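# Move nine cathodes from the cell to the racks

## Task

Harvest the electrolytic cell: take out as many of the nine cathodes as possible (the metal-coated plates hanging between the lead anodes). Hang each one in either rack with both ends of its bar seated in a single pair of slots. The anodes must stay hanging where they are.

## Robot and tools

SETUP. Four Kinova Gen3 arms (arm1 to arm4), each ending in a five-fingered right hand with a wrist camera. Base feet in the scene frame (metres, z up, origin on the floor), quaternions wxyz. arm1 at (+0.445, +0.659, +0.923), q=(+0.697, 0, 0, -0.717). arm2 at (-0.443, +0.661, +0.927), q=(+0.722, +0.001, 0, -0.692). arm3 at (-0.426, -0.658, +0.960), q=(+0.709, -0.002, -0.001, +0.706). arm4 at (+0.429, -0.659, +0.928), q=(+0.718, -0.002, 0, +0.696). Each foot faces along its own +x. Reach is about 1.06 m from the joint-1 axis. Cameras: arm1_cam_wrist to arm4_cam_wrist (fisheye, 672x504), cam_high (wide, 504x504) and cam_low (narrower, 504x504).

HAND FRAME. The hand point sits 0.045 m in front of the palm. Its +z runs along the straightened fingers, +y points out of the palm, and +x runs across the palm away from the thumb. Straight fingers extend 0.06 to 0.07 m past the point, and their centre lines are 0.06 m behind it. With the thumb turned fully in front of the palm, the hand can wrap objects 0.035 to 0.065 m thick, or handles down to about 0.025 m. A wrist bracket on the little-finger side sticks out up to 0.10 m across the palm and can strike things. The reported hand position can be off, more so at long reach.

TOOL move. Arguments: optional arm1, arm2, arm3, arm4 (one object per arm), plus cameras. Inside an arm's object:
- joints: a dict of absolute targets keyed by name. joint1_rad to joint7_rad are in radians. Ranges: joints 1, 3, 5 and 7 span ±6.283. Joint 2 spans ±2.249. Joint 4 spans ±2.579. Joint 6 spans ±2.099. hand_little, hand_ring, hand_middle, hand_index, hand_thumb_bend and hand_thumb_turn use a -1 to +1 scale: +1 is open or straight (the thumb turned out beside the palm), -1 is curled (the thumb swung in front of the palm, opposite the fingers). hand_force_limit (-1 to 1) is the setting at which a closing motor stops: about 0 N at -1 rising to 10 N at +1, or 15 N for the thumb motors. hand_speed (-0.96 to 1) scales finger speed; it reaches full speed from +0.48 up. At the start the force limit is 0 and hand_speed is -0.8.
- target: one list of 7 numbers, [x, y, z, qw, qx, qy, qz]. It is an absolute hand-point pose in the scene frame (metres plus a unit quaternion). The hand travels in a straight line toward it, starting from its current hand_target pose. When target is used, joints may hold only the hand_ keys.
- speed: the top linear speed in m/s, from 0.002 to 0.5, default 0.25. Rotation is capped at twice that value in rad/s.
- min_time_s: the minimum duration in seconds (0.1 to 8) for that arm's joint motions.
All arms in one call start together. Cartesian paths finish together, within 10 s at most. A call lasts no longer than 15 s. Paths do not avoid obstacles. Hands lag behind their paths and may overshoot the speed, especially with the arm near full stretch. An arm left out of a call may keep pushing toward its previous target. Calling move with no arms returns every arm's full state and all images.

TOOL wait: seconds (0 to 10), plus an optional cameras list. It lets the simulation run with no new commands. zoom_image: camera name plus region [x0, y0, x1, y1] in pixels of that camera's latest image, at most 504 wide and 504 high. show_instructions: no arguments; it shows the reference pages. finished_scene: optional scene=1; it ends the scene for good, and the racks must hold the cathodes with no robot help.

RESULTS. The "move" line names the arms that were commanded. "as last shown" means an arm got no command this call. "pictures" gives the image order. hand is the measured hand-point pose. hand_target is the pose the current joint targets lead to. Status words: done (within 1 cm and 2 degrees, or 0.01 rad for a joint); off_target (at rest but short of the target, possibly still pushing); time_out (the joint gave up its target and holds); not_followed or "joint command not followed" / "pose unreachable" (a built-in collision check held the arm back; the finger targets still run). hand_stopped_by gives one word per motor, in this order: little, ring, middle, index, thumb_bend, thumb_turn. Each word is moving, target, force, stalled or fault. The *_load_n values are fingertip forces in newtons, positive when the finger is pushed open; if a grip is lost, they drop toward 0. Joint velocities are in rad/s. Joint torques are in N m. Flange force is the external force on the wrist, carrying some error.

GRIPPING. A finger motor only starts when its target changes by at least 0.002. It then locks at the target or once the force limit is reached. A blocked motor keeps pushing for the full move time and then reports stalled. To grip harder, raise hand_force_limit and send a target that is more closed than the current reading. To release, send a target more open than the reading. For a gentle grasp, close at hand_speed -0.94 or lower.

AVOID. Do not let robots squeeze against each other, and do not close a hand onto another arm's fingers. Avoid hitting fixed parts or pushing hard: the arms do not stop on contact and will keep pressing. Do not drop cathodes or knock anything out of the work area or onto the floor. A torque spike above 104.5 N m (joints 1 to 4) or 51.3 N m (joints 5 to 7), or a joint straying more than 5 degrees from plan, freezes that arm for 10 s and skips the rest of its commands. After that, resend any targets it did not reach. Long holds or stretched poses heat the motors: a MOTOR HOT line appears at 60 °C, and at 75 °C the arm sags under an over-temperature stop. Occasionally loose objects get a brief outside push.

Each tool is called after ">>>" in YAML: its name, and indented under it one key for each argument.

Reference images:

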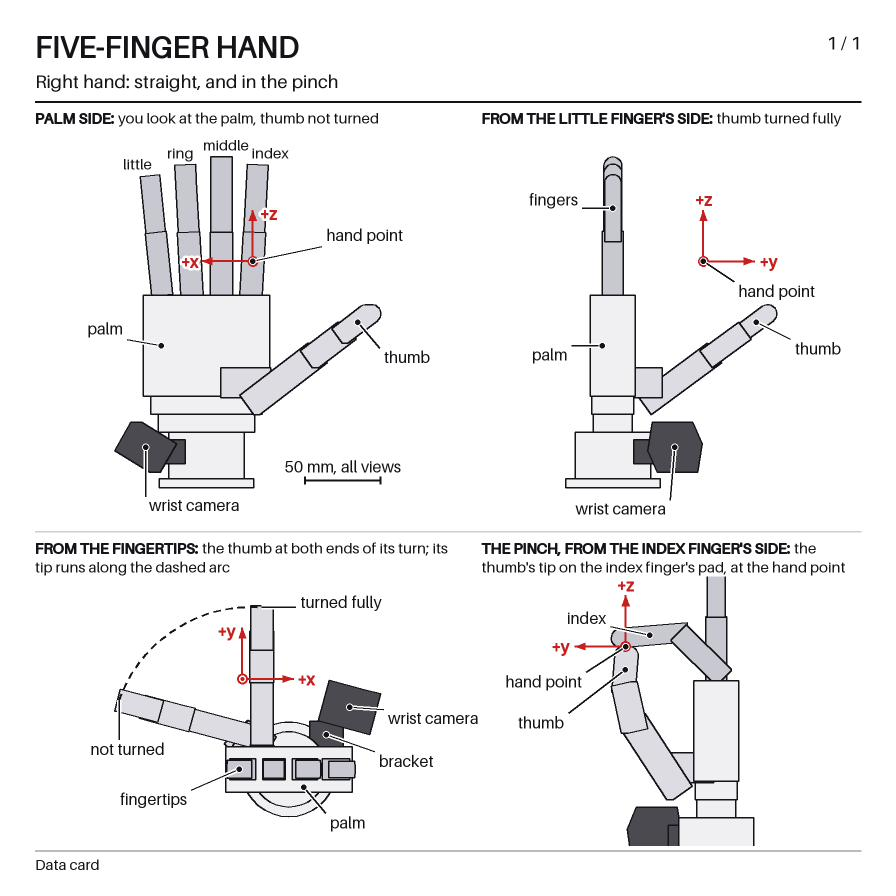

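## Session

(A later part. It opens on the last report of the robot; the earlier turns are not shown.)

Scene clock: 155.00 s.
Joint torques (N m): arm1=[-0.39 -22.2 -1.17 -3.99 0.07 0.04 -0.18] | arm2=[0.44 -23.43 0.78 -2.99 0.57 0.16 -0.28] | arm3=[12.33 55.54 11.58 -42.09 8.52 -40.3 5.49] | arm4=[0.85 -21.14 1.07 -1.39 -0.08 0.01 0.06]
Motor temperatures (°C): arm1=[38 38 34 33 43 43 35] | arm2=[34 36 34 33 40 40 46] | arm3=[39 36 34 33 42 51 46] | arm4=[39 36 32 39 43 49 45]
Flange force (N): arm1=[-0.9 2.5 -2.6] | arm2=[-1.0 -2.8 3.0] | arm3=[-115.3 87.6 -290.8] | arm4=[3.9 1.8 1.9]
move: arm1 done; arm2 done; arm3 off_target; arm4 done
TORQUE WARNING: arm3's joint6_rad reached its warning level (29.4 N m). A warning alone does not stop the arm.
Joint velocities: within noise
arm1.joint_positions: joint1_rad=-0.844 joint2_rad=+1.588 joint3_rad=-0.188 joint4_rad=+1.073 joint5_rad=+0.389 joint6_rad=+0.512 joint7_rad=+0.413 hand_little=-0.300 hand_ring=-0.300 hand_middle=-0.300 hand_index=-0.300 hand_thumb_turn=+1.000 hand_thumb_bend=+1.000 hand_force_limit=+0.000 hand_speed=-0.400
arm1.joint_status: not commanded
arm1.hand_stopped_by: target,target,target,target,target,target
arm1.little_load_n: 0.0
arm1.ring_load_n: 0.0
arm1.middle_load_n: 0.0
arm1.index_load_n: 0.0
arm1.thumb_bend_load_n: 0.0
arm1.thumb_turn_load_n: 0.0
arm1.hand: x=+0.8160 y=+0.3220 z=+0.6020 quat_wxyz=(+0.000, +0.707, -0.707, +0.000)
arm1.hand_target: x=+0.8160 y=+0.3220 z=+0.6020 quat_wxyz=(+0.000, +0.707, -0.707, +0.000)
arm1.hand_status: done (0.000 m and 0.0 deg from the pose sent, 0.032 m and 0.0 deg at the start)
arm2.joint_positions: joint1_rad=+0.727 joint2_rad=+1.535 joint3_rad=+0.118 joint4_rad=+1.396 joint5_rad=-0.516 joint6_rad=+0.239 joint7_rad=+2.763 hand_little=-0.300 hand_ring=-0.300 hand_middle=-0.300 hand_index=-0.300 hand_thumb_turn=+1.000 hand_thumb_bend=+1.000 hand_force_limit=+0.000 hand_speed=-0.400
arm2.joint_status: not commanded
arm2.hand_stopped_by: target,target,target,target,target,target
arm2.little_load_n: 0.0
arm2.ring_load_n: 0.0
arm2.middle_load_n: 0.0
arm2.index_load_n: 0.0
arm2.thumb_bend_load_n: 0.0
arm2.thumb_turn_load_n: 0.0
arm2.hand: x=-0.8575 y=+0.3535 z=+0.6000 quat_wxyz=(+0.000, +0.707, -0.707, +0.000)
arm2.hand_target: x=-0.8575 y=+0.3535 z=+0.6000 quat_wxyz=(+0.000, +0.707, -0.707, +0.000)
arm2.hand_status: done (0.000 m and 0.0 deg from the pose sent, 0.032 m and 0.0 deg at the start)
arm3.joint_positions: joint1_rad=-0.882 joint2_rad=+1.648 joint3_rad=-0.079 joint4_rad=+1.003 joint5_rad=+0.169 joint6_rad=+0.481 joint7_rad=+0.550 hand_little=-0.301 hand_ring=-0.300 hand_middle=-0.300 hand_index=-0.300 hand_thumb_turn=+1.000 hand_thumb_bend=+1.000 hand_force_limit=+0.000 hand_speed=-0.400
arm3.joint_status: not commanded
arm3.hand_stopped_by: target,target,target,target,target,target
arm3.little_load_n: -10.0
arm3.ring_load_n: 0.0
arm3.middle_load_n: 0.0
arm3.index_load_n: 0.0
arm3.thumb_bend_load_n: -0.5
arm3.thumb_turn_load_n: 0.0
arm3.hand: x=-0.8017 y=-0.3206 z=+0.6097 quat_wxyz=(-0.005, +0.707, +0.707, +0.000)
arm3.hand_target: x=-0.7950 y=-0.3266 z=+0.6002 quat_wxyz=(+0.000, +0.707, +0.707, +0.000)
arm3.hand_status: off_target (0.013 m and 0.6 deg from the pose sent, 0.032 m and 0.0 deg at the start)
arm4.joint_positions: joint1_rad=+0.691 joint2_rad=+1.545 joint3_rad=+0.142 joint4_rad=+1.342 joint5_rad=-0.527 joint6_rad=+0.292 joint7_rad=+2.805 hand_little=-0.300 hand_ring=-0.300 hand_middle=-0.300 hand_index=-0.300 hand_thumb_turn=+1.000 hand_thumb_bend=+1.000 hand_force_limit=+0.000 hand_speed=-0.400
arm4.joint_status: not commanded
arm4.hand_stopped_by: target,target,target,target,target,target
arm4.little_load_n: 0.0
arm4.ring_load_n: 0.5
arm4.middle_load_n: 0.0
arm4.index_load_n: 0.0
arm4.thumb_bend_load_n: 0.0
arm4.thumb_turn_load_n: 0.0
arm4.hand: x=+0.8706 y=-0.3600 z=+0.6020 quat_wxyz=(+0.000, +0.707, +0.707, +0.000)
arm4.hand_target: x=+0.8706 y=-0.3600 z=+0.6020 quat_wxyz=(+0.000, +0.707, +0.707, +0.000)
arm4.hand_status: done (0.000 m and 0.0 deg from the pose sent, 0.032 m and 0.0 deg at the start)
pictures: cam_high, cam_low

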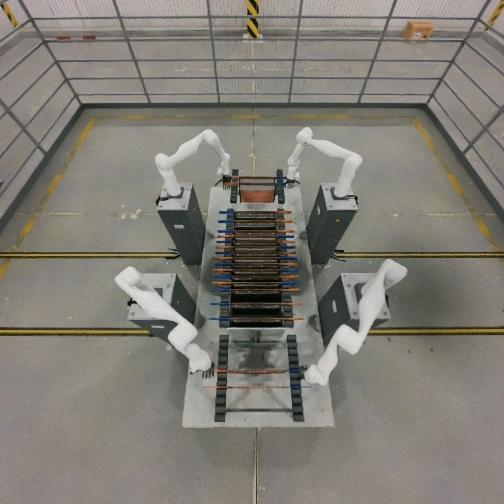

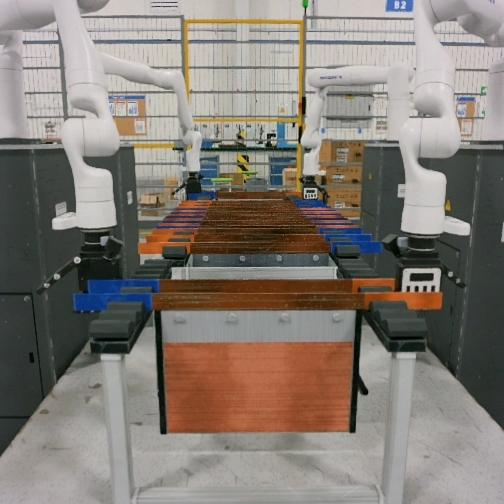

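>>> move:
  arm3: {"target": [-0.7970, -0.3340, 0.6140, 0, 0.7071, 0.7071, 0], "speed": 0.1}
  cameras: ["cam_high", "arm3_cam_wrist", "arm2_cam_wrist"]

>>> zoom_image:
  camera: "arm3_cam_wrist"
  region: [180, 0, 520, 340]

>>> zoom_image:
  camera: "cam_high"
  region: [270, 350, 330, 400]

Scene clock: 156.67 s.
Joint torques (N m): arm1=[-0.39 -22.26 -1.11 -3.97 0.03 0.13 -0.19] | arm2=[0.46 -23.36 0.76 -3 0.58 0.13 -0.28] | arm3=[0.27 -22.44 -0.63 -2.98 0.26 0.32 -0.15] | arm4=[0.82 -21.14 1.06 -1.37 -0.08 0.01 0.04]
Motor temperatures (°C): arm1=[38 38 34 33 43 43 35] | arm2=[34 36 34 33 40 40 46] | arm3=[39 37 34 34 42 51 46] | arm4=[39 36 32 39 43 49 45]
Flange force (N): arm1=[-0.9 2.6 -2.4] | arm2=[-0.9 -2.7 2.8] | arm3=[0.5 -1.3 1.7] | arm4=[3.9 1.9 2.0]
move: arm3 done
TORQUE WARNING: arm3's joint6_rad reached its warning level (29.4 N m). A warning alone does not stop the arm.
Joint velocities: within noise
arm1, arm2, arm4: as last shown
arm1.joint_positions: joint1_rad=-0.844 joint2_rad=+1.588 joint3_rad=-0.188 joint4_rad=+1.073 joint5_rad=+0.389 joint6_rad=+0.513 joint7_rad=+0.413 hand_little=-0.300 hand_ring=-0.300 hand_middle=-0.300 hand_index=-0.300 hand_thumb_turn=+1.000 hand_thumb_bend=+1.000 hand_force_limit=+0.000 hand_speed=-0.400
arm3.joint_positions: joint1_rad=-0.894 joint2_rad=+1.628 joint3_rad=-0.075 joint4_rad=+1.057 joint5_rad=+0.168 joint6_rad=+0.457 joint7_rad=+0.534 hand_little=-0.300 hand_ring=-0.300 hand_middle=-0.300 hand_index=-0.300 hand_thumb_turn=+1.000 hand_thumb_bend=+1.000 hand_force_limit=+0.000 hand_speed=-0.400
arm3.joint_status: not commanded
arm3.hand_stopped_by: target,target,target,target,target,target
arm3.little_load_n: 0.5
arm3.ring_load_n: 0.0
arm3.middle_load_n: 0.0
arm3.index_load_n: 0.5
arm3.thumb_bend_load_n: 0.0
arm3.thumb_turn_load_n: 0.0
arm3.hand: x=-0.7970 y=-0.3340 z=+0.6140 quat_wxyz=(+0.000, +0.707, +0.707, +0.000)
arm3.hand_target: x=-0.7970 y=-0.3340 z=+0.6140 quat_wxyz=(+0.000, +0.707, +0.707, +0.000)
arm3.hand_status: done (0.000 m and 0.0 deg from the pose sent, 0.015 m and 0.6 deg at the start)
arm4.ring_load_n: 0.0
pictures: arm2_cam_wrist, arm3_cam_wrist, cam_high

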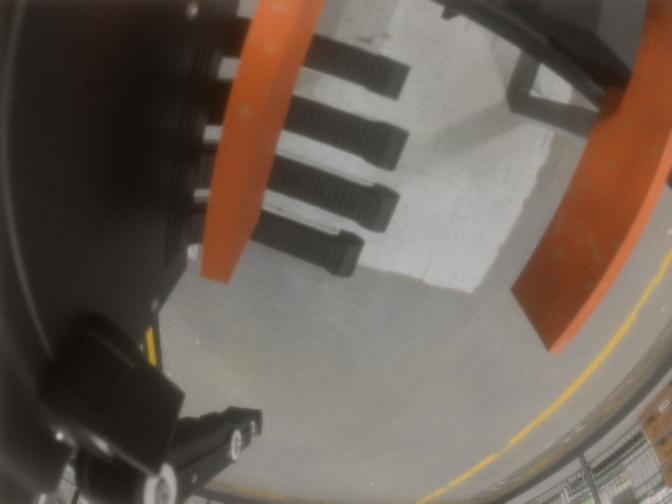

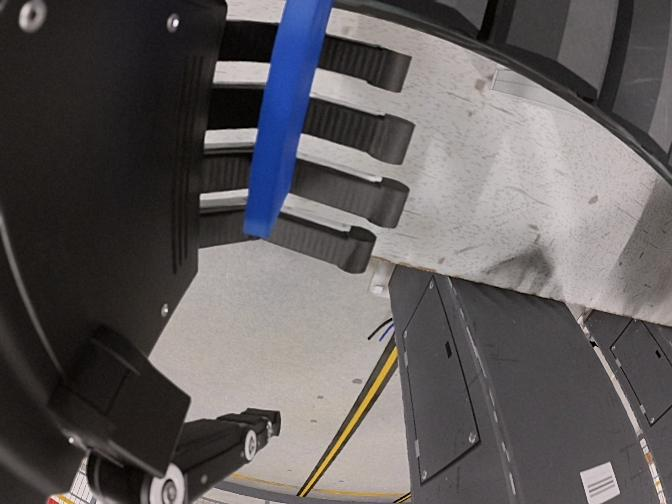

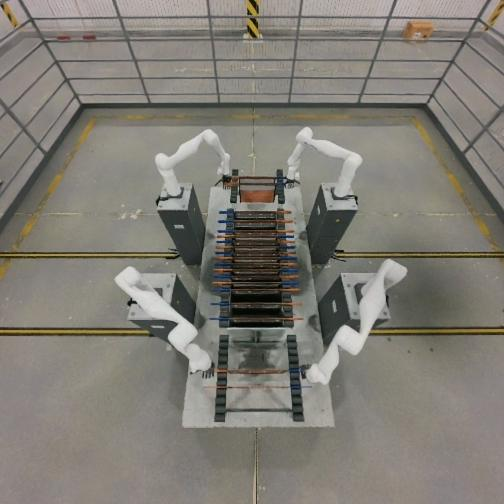

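Scaled by 1.482 from the camera's image (finer frame: 960x720).

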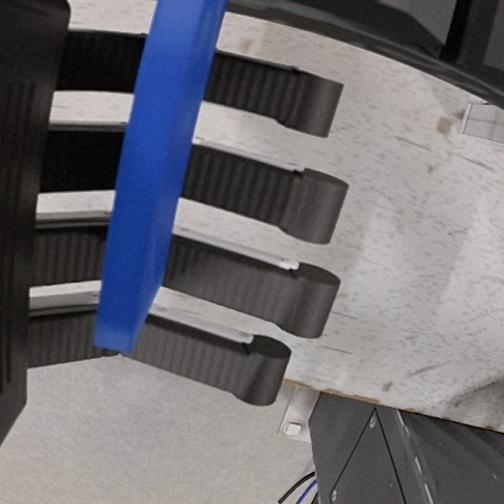

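Scaled by 8.400 from the camera's image (finer frame: 720x720).

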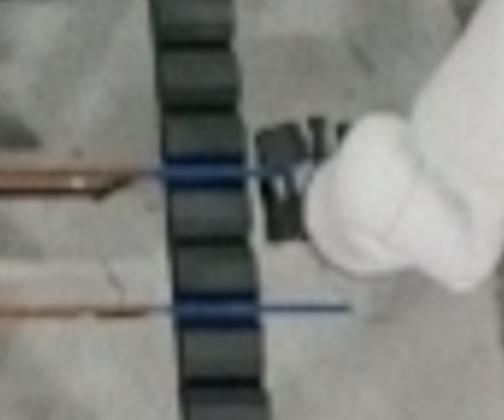

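>>> move:
  arm1: {"joints": {"hand_little": 1, "hand_ring": 1, "hand_middle": 1, "hand_index": 1, "hand_speed": 0.3}}
  arm2: {"joints": {"hand_little": 1, "hand_ring": 1, "hand_middle": 1, "hand_index": 1, "hand_speed": 0.3}}
  arm3: {"joints": {"hand_little": 1, "hand_ring": 1, "hand_middle": 1, "hand_index": 1, "hand_speed": 0.3}}
  arm4: {"joints": {"hand_little": 1, "hand_ring": 1, "hand_middle": 1, "hand_index": 1, "hand_speed": 0.3}}

>>> move:
  arm1: {"target": [0.8160, 0.322, 0.750, 0, 0.7071, -0.7071, 0], "speed": 0.3}
  arm2: {"target": [-0.8575, 0.3535, 0.750, 0, 0.7071, -0.7071, 0], "speed": 0.3}
  arm3: {"target": [-0.7970, -0.3340, 0.750, 0, 0.7071, 0.7071, 0], "speed": 0.3}
  arm4: {"target": [0.8706, -0.360, 0.750, 0, 0.7071, 0.7071, 0], "speed": 0.3}
  cameras: ["cam_high", "cam_low", "arm1_cam_wrist", "arm2_cam_wrist", "arm3_cam_wrist", "arm4_cam_wrist"]

>>> zoom_image:
  camera: "cam_high"
  region: [190, 330, 330, 420]

>>> zoom_image:
  camera: "cam_high"
  region: [210, 150, 300, 210]

>>> move:
  arm1: {"target": [0.1752, 0.349, 0.760, 0, 0.7071, -0.7071, 0], "speed": 0.38}
  arm2: {"target": [-0.2584, 0.3535, 0.760, 0, 0.7071, -0.7071, 0], "speed": 0.38}
  arm3: {"target": [-0.1959, -0.3275, 0.760, 0, 0.7071, 0.7071, 0], "speed": 0.38}
  arm4: {"target": [0.2382, -0.333, 0.760, 0, 0.7071, 0.7071, 0], "speed": 0.38}
  cameras: ["cam_low", "cam_high", "arm1_cam_wrist", "arm2_cam_wrist", "arm3_cam_wrist", "arm4_cam_wrist"]

>>> zoom_image:
  camera: "arm1_cam_wrist"
  region: [180, 0, 420, 240]

>>> zoom_image:
  camera: "arm2_cam_wrist"
  region: [180, 0, 420, 240]

>>> zoom_image:
  camera: "arm3_cam_wrist"
  region: [180, 0, 420, 240]

>>> zoom_image:
  camera: "arm4_cam_wrist"
  region: [180, 0, 420, 240]

Scene clock: 159.53 s.
Joint torques (N m): arm1=[-0.4 -22.28 -1.2 -3.95 0.04 0.06 -0.19] | arm2=[0.5 -23.36 0.77 -3 0.59 0.17 -0.28] | arm3=[0.3 -22.5 -0.64 -3.04 0.25 0.25 -0.17] | arm4=[0.83 -21.11 1.06 -1.38 -0.11 0.04 0.05]
Motor temperatures (°C): arm1=[38 38 34 33 43 43 35] | arm2=[34 36 34 33 40 40 46] | arm3=[39 37 34 34 42 51 46] | arm4=[39 36 32 39 43 49 45]
Flange force (N): arm1=[-0.7 2.4 -2.3] | arm2=[-0.9 -2.9 2.8] | arm3=[0.5 -1.3 1.7] | arm4=[3.8 1.8 1.9]
move: arm1 done; arm2 done; arm3 done; arm4 done
Joint velocities: within noise
arm1.joint_positions: joint1_rad=-0.844 joint2_rad=+1.588 joint3_rad=-0.188 joint4_rad=+1.073 joint5_rad=+0.389 joint6_rad=+0.513 joint7_rad=+0.413 hand_little=+1.000 hand_ring=+1.000 hand_middle=+1.000 hand_index=+1.000 hand_thumb_turn=+1.000 hand_thumb_bend=+1.000 hand_force_limit=+0.000 hand_speed=+0.300
arm1.joint_status: all done
arm1.hand_stopped_by: target,target,target,target,target,target
arm1.little_load_n: 0.0
arm1.ring_load_n: 0.0
arm1.middle_load_n: 0.0
arm1.index_load_n: 0.0
arm1.thumb_bend_load_n: 0.0
arm1.thumb_turn_load_n: 0.0
arm1.hand: x=+0.8160 y=+0.3220 z=+0.6020 quat_wxyz=(+0.000, +0.707, -0.707, +0.000)
arm1.hand_target: x=+0.8160 y=+0.3220 z=+0.6020 quat_wxyz=(+0.000, +0.707, -0.707, +0.000)
arm1.hand_status: not commanded
arm2.joint_positions: joint1_rad=+0.727 joint2_rad=+1.535 joint3_rad=+0.118 joint4_rad=+1.396 joint5_rad=-0.516 joint6_rad=+0.239 joint7_rad=+2.763 hand_little=+1.000 hand_ring=+1.000 hand_middle=+1.000 hand_index=+1.000 hand_thumb_turn=+1.000 hand_thumb_bend=+1.000 hand_force_limit=+0.000 hand_speed=+0.300
arm2.joint_status: all done
arm2.hand_stopped_by: target,target,target,target,target,target
arm2.little_load_n: 0.0
arm2.ring_load_n: 0.0
arm2.middle_load_n: 0.0
arm2.index_load_n: 0.0
arm2.thumb_bend_load_n: 0.0
arm2.thumb_turn_load_n: 0.0
arm2.hand: x=-0.8575 y=+0.3535 z=+0.6000 quat_wxyz=(+0.000, +0.707, -0.707, +0.000)
arm2.hand_target: x=-0.8575 y=+0.3535 z=+0.6000 quat_wxyz=(+0.000, +0.707, -0.707, +0.000)
arm2.hand_status: not commanded
arm3.joint_positions: joint1_rad=-0.894 joint2_rad=+1.628 joint3_rad=-0.075 joint4_rad=+1.057 joint5_rad=+0.168 joint6_rad=+0.457 joint7_rad=+0.534 hand_little=+1.000 hand_ring=+1.000 hand_middle=+1.000 hand_index=+1.000 hand_thumb_turn=+1.000 hand_thumb_bend=+1.000 hand_force_limit=+0.000 hand_speed=+0.300
arm3.joint_status: all done
arm3.hand_stopped_by: target,target,target,target,target,target
arm3.little_load_n: 0.0
arm3.ring_load_n: 0.0
arm3.middle_load_n: 0.0
arm3.index_load_n: 0.0
arm3.thumb_bend_load_n: -0.5
arm3.thumb_turn_load_n: 0.0
arm3.hand: x=-0.7970 y=-0.3340 z=+0.6140 quat_wxyz=(+0.000, +0.707, +0.707, +0.000)
arm3.hand_target: x=-0.7970 y=-0.3340 z=+0.6140 quat_wxyz=(+0.000, +0.707, +0.707, +0.000)
arm3.hand_status: not commanded
arm4.joint_positions: joint1_rad=+0.691 joint2_rad=+1.545 joint3_rad=+0.142 joint4_rad=+1.342 joint5_rad=-0.527 joint6_rad=+0.292 joint7_rad=+2.805 hand_little=+1.000 hand_ring=+1.000 hand_middle=+1.000 hand_index=+1.000 hand_thumb_turn=+1.000 hand_thumb_bend=+1.000 hand_force_limit=+0.000 hand_speed=+0.300
arm4.joint_status: all done
arm4.hand_stopped_by: target,target,target,target,target,target
arm4.little_load_n: 0.0
arm4.ring_load_n: 0.0
arm4.middle_load_n: 0.0
arm4.index_load_n: 0.0
arm4.thumb_bend_load_n: 0.0
arm4.thumb_turn_load_n: 0.0
arm4.hand: x=+0.8706 y=-0.3600 z=+0.6020 quat_wxyz=(+0.000, +0.707, +0.707, +0.000)
arm4.hand_target: x=+0.8706 y=-0.3600 z=+0.6020 quat_wxyz=(+0.000, +0.707, +0.707, +0.000)
arm4.hand_status: not commanded
pictures: none

Scene clock: 160.63 s.
Joint torques (N m): arm1=[-0.42 -21.84 -1.46 -4.6 0.04 0.03 -0.17] | arm2=[0.46 -22.68 1.11 -3.8 0.61 0.15 -0.29] | arm3=[0.11 -22.21 -0.91 -3.35 0.21 0.29 -0.15] | arm4=[0.84 -20.57 1.39 -2.1 -0.07 0.03 0.08]
Motor temperatures (°C): arm1=[38 38 34 33 43 43 35] | arm2=[34 36 34 33 40 40 46] | arm3=[39 37 34 34 42 51 46] | arm4=[39 36 32 39 43 49 45]
Flange force (N): arm1=[-0.9 2.6 -1.9] | arm2=[-0.9 -2.7 3.6] | arm3=[0.5 -1.0 1.3] | arm4=[3.7 1.5 0.7]
move: arm1 done; arm2 done; arm3 done; arm4 done
Joint velocities: within noise
arm1.joint_positions: joint1_rad=-0.821 joint2_rad=+1.262 joint3_rad=-0.213 joint4_rad=+1.324 joint5_rad=+0.368 joint6_rad=+0.593 joint7_rad=+0.402 hand_little=+1.000 hand_ring=+1.000 hand_middle=+1.000 hand_index=+1.000 hand_thumb_turn=+1.000 hand_thumb_bend=+1.000 hand_force_limit=+0.000 hand_speed=+0.300
arm1.joint_status: not commanded
arm1.hand_stopped_by: target,target,target,target,target,target
arm1.little_load_n: 0.0
arm1.ring_load_n: 0.0
arm1.middle_load_n: 0.0
arm1.index_load_n: 0.0
arm1.thumb_bend_load_n: 0.0
arm1.thumb_turn_load_n: 0.0
arm1.hand: x=+0.8160 y=+0.3220 z=+0.7500 quat_wxyz=(+0.000, +0.707, -0.707, +0.000)
arm1.hand_target: x=+0.8160 y=+0.3220 z=+0.7500 quat_wxyz=(+0.000, +0.707, -0.707, +0.000)
arm1.hand_status: done (0.000 m and 0.0 deg from the pose sent, 0.148 m and 0.0 deg at the start)
arm2.joint_positions: joint1_rad=+0.689 joint2_rad=+1.195 joint3_rad=+0.175 joint4_rad=+1.642 joint5_rad=-0.495 joint6_rad=+0.347 joint7_rad=+2.752 hand_little=+1.000 hand_ring=+1.000 hand_middle=+1.000 hand_index=+1.000 hand_thumb_turn=+1.000 hand_thumb_bend=+1.000 hand_force_limit=+0.000 hand_speed=+0.300
arm2.joint_status: not commanded
arm2.hand_stopped_by: target,target,target,target,target,target
arm2.little_load_n: 0.0
arm2.ring_load_n: 0.0
arm2.middle_load_n: 0.0
arm2.index_load_n: 0.0
arm2.thumb_bend_load_n: 0.0
arm2.thumb_turn_load_n: 0.0
arm2.hand: x=-0.8575 y=+0.3535 z=+0.7500 quat_wxyz=(+0.000, +0.707, -0.707, +0.000)
arm2.hand_target: x=-0.8575 y=+0.3535 z=+0.7500 quat_wxyz=(+0.000, +0.707, -0.707, +0.000)
arm2.hand_status: done (0.000 m and 0.0 deg from the pose sent, 0.150 m and 0.0 deg at the start)
arm3.joint_positions: joint1_rad=-0.887 joint2_rad=+1.318 joint3_rad=-0.081 joint4_rad=+1.324 joint5_rad=+0.162 joint6_rad=+0.502 joint7_rad=+0.526 hand_little=+1.000 hand_ring=+1.000 hand_middle=+1.000 hand_index=+1.000 hand_thumb_turn=+1.000 hand_thumb_bend=+1.000 hand_force_limit=+0.000 hand_speed=+0.300
arm3.joint_status: not commanded
arm3.hand_stopped_by: target,target,target,target,target,target
arm3.little_load_n: 0.0
arm3.ring_load_n: 0.0
arm3.middle_load_n: 0.0
arm3.index_load_n: 0.0
arm3.thumb_bend_load_n: 0.0
arm3.thumb_turn_load_n: 0.0
arm3.hand: x=-0.7970 y=-0.3340 z=+0.7500 quat_wxyz=(+0.000, +0.707, +0.707, +0.000)
arm3.hand_target: x=-0.7970 y=-0.3340 z=+0.7500 quat_wxyz=(+0.000, +0.707, +0.707, +0.000)
arm3.hand_status: done (0.000 m and 0.0 deg from the pose sent, 0.136 m and 0.0 deg at the start)
arm4.joint_positions: joint1_rad=+0.657 joint2_rad=+1.212 joint3_rad=+0.196 joint4_rad=+1.586 joint5_rad=-0.504 joint6_rad=+0.394 joint7_rad=+2.798 hand_little=+1.000 hand_ring=+1.000 hand_middle=+1.000 hand_index=+1.000 hand_thumb_turn=+1.000 hand_thumb_bend=+1.000 hand_force_limit=+0.000 hand_speed=+0.300
arm4.joint_status: not commanded
arm4.hand_stopped_by: target,target,target,target,target,target
arm4.little_load_n: 0.0
arm4.ring_load_n: 0.0
arm4.middle_load_n: 0.0
arm4.index_load_n: 0.0
arm4.thumb_bend_load_n: 0.0
arm4.thumb_turn_load_n: 0.0
arm4.hand: x=+0.8706 y=-0.3600 z=+0.7500 quat_wxyz=(+0.000, +0.707, +0.707, +0.000)
arm4.hand_target: x=+0.8706 y=-0.3600 z=+0.7500 quat_wxyz=(+0.000, +0.707, +0.707, +0.000)
arm4.hand_status: done (0.000 m and 0.0 deg from the pose sent, 0.148 m and 0.0 deg at the start)
pictures: arm1_cam_wrist, arm2_cam_wrist, arm3_cam_wrist, arm4_cam_wrist, cam_high, cam_low

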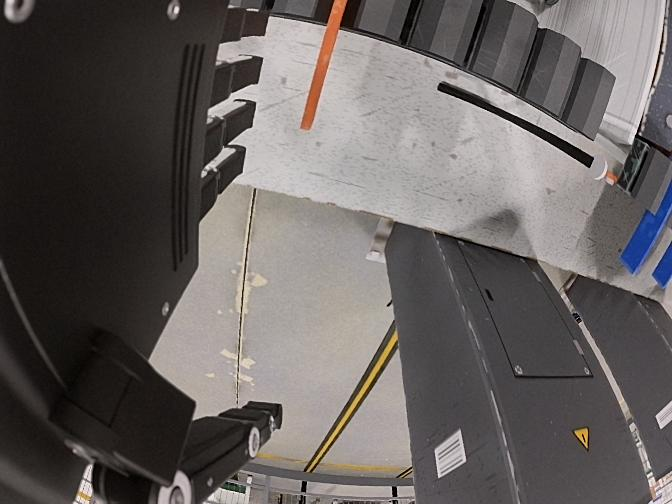

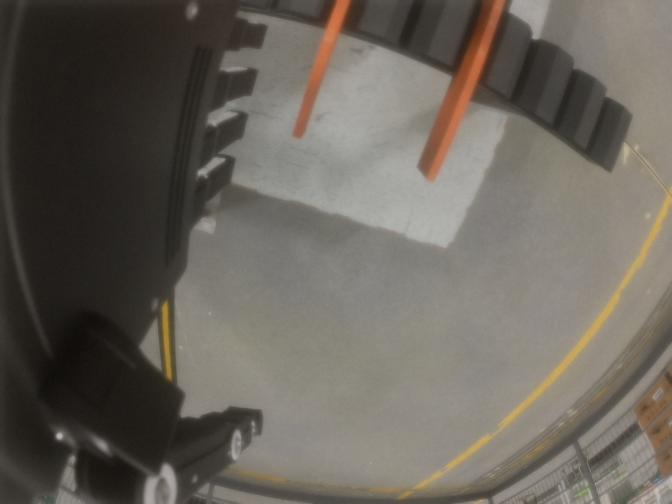

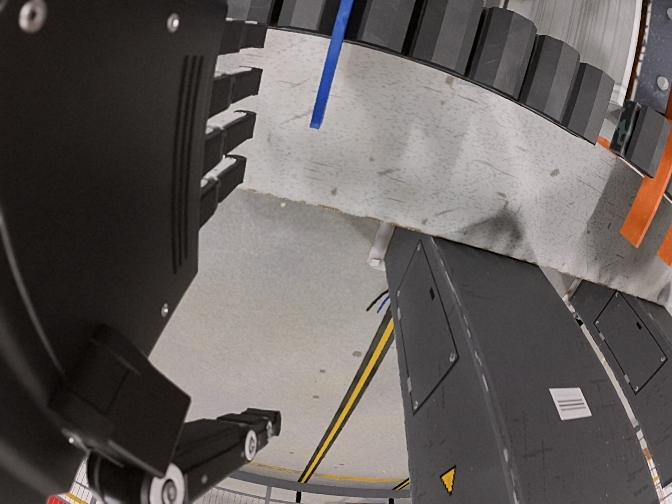

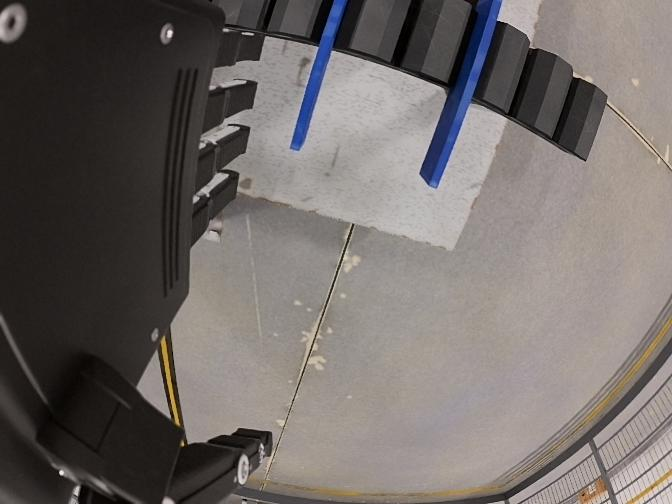

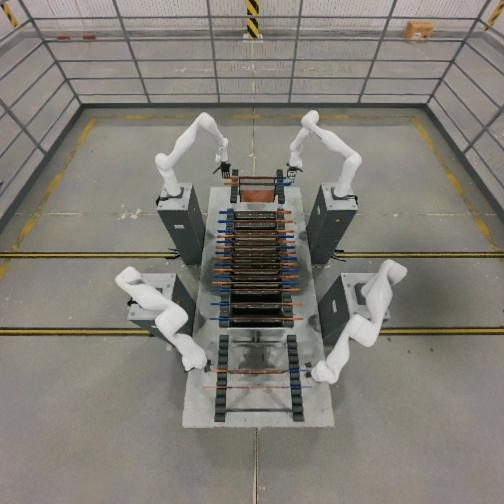

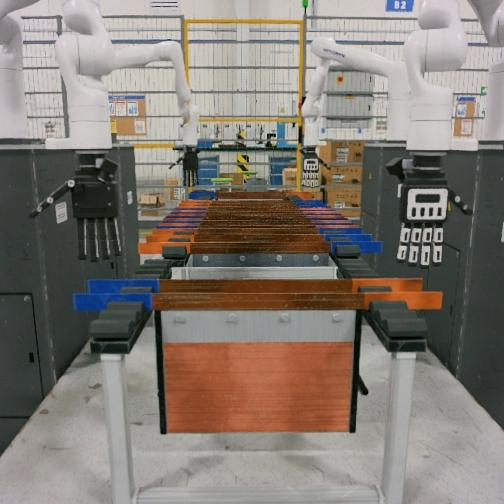

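Scaled by 3.600 from the camera's image (finer frame: 720x720).

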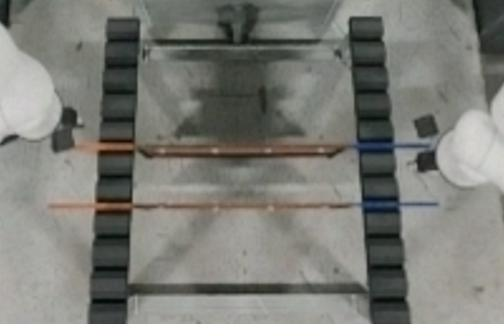

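Scaled by 5.600 from the camera's image (finer frame: 720x720).

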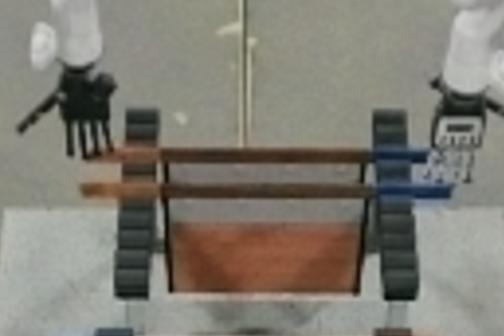

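Scene clock: 163.77 s.
Joint torques (N m): arm1=[-0.46 -17.33 -1.13 -0.92 0.02 0.12 -0.2] | arm2=[0.4 -20.53 1.88 -1.94 0.57 0.17 -0.27] | arm3=[0.23 -17.68 -0.22 0.42 0.2 0.29 -0.2] | arm4=[0.74 -18.27 2.51 -0.33 -0.08 0.1 0.08]
Motor temperatures (°C): arm1=[38 38 34 33 43 43 35] | arm2=[34 36 34 33 40 40 46] | arm3=[39 37 34 34 42 51 46] | arm4=[39 36 32 39 43 49 45]
Flange force (N): arm1=no reading | arm2=[-1.1 -0.1 3.2] | arm3=[-1.6 -1.2 2.2] | arm4=[3.6 -5.0 -1.0]
move: arm1 done; arm2 done; arm3 done; arm4 done
Joint velocities: within noise
arm1.joint_positions: joint1_rad=+0.612 joint2_rad=+1.116 joint3_rad=-0.205 joint4_rad=+1.957 joint5_rad=+1.174 joint6_rad=+0.199 joint7_rad=+0.951 hand_little=+1.000 hand_ring=+1.000 hand_middle=+1.000 hand_index=+1.000 hand_thumb_turn=+1.000 hand_thumb_bend=+1.000 hand_force_limit=+0.000 hand_speed=+0.300
arm1.joint_status: not commanded
arm1.hand_stopped_by: target,target,target,target,target,target
arm1.little_load_n: 0.0
arm1.ring_load_n: 0.0
arm1.middle_load_n: 0.0
arm1.index_load_n: 0.0
arm1.thumb_bend_load_n: 0.0
arm1.thumb_turn_load_n: 0.0
arm1.hand: x=+0.1752 y=+0.3490 z=+0.7600 quat_wxyz=(+0.000, +0.707, -0.707, +0.000)
arm1.hand_target: x=+0.1752 y=+0.3490 z=+0.7600 quat_wxyz=(+0.000, +0.707, -0.707, +0.000)
arm1.hand_status: done (0.000 m and 0.0 deg from the pose sent, 0.641 m and 0.0 deg at the start)
arm2.joint_positions: joint1_rad=-0.879 joint2_rad=+1.168 joint3_rad=+0.334 joint4_rad=+1.908 joint5_rad=-1.303 joint6_rad=+0.316 joint7_rad=+2.074 hand_little=+1.000 hand_ring=+1.000 hand_middle=+1.000 hand_index=+1.000 hand_thumb_turn=+1.000 hand_thumb_bend=+1.000 hand_force_limit=+0.000 hand_speed=+0.300
arm2.joint_status: not commanded
arm2.hand_stopped_by: target,target,target,target,target,target
arm2.little_load_n: 0.0
arm2.ring_load_n: 0.0
arm2.middle_load_n: 0.0
arm2.index_load_n: 0.0
arm2.thumb_bend_load_n: 0.0
arm2.thumb_turn_load_n: 0.0
arm2.hand: x=-0.2584 y=+0.3535 z=+0.7600 quat_wxyz=(+0.000, +0.707, -0.707, +0.000)
arm2.hand_target: x=-0.2584 y=+0.3535 z=+0.7600 quat_wxyz=(+0.000, +0.707, -0.707, +0.000)
arm2.hand_status: done (0.000 m and 0.0 deg from the pose sent, 0.599 m and 0.0 deg at the start)
arm3.joint_positions: joint1_rad=+0.396 joint2_rad=+1.202 joint3_rad=-0.029 joint4_rad=+1.921 joint5_rad=+0.868 joint6_rad=+0.030 joint7_rad=+1.093 hand_little=+1.000 hand_ring=+1.000 hand_middle=+1.000 hand_index=+1.000 hand_thumb_turn=+1.000 hand_thumb_bend=+1.000 hand_force_limit=+0.000 hand_speed=+0.300
arm3.joint_status: not commanded
arm3.hand_stopped_by: target,target,target,target,target,target
arm3.little_load_n: 0.0
arm3.ring_load_n: 0.0
arm3.middle_load_n: 0.0
arm3.index_load_n: 0.0
arm3.thumb_bend_load_n: 0.0
arm3.thumb_turn_load_n: 0.0
arm3.hand: x=-0.1959 y=-0.3275 z=+0.7600 quat_wxyz=(+0.000, +0.707, +0.707, +0.000)
arm3.hand_target: x=-0.1959 y=-0.3275 z=+0.7600 quat_wxyz=(+0.000, +0.707, +0.707, +0.000)
arm3.hand_status: done (0.000 m and 0.0 deg from the pose sent, 0.601 m and 0.0 deg at the start)
arm4.joint_positions: joint1_rad=-0.971 joint2_rad=+1.187 joint3_rad=+0.396 joint4_rad=+1.847 joint5_rad=-1.239 joint6_rad=+0.388 joint7_rad=+1.998 hand_little=+1.000 hand_ring=+1.000 hand_middle=+1.000 hand_index=+1.000 hand_thumb_turn=+1.000 hand_thumb_bend=+1.000 hand_force_limit=+0.000 hand_speed=+0.300
arm4.joint_status: not commanded
arm4.hand_stopped_by: target,target,target,target,target,target
arm4.little_load_n: 0.0
arm4.ring_load_n: 0.0
arm4.middle_load_n: 0.0
arm4.index_load_n: 0.0
arm4.thumb_bend_load_n: 0.0
arm4.thumb_turn_load_n: 0.5
arm4.hand: x=+0.2382 y=-0.3330 z=+0.7600 quat_wxyz=(+0.000, +0.707, +0.707, +0.000)
arm4.hand_target: x=+0.2382 y=-0.3330 z=+0.7600 quat_wxyz=(+0.000, +0.707, +0.707, +0.000)
arm4.hand_status: done (0.000 m and 0.0 deg from the pose sent, 0.633 m and 0.0 deg at the start)
pictures: arm1_cam_wrist, arm2_cam_wrist, arm3_cam_wrist, arm4_cam_wrist, cam_high, cam_low

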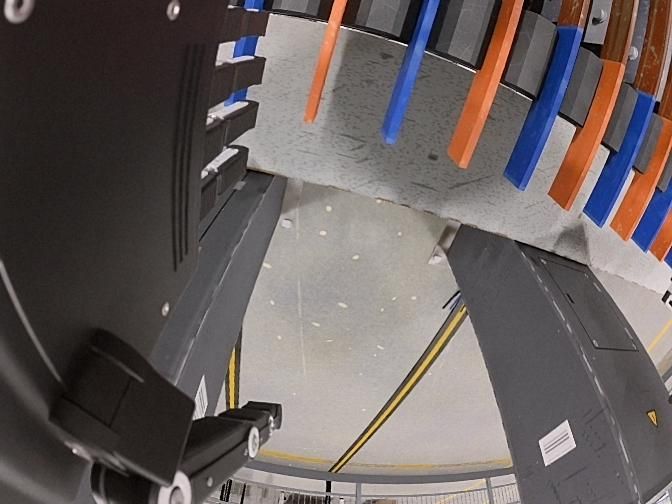

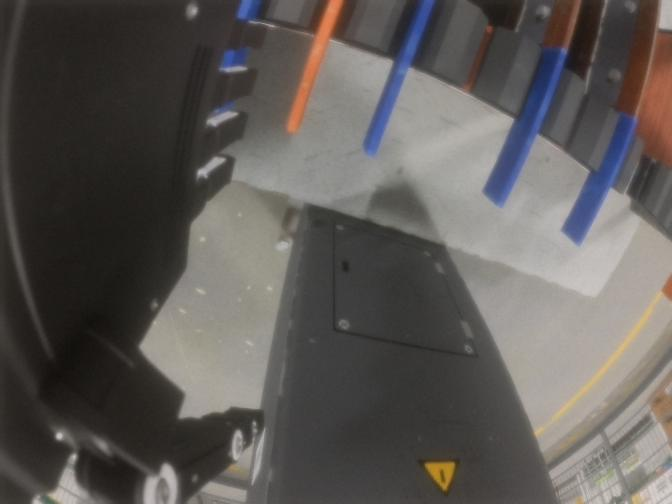

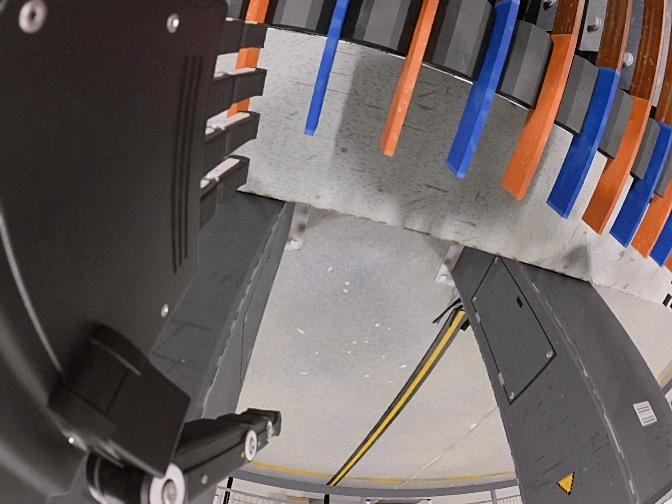

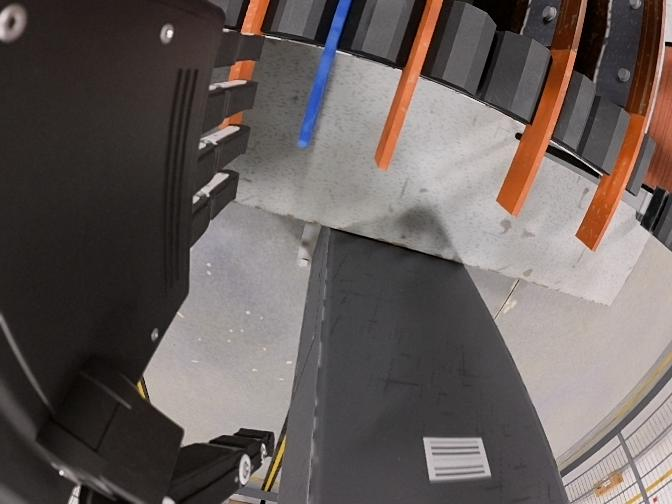

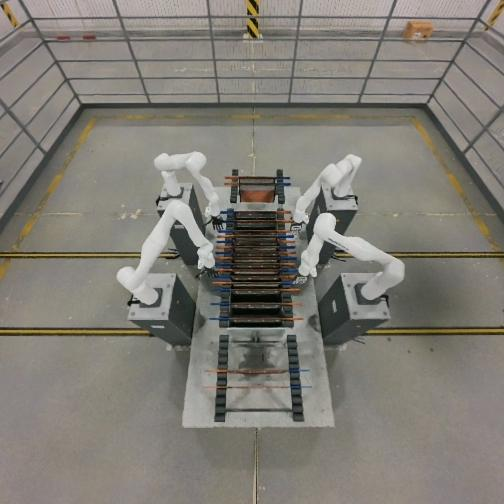

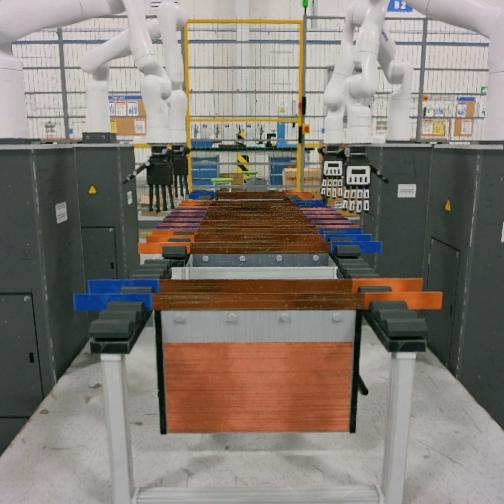

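Scaled by 2.100 from the camera's image (finer frame: 960x720).

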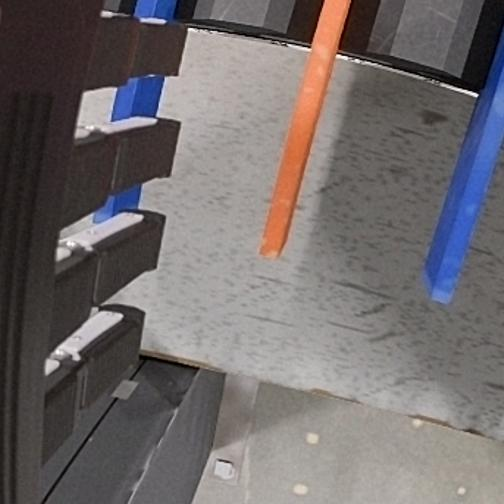

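Scaled by 2.100 from the camera's image (finer frame: 960x720).

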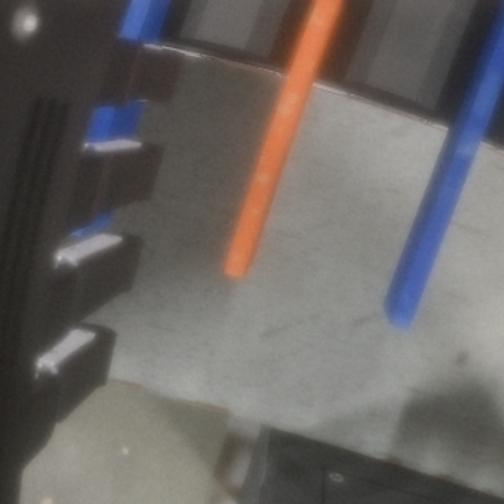

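Scaled by 2.100 from the camera's image (finer frame: 960x720).

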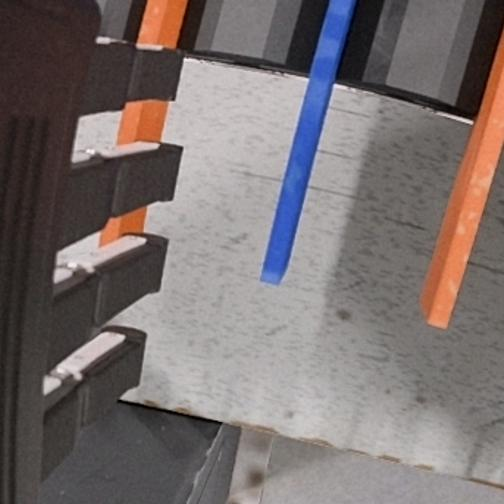

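Scaled by 2.100 from the camera's image (finer frame: 960x720).

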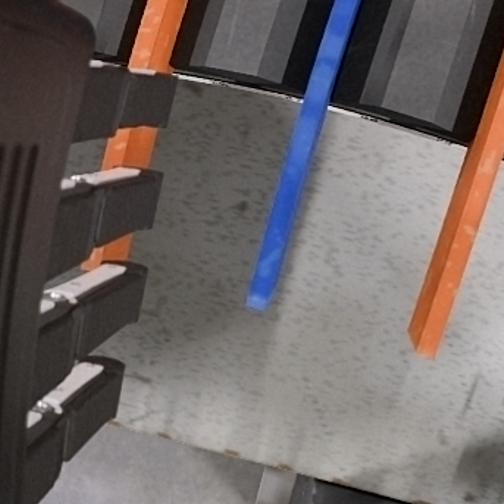

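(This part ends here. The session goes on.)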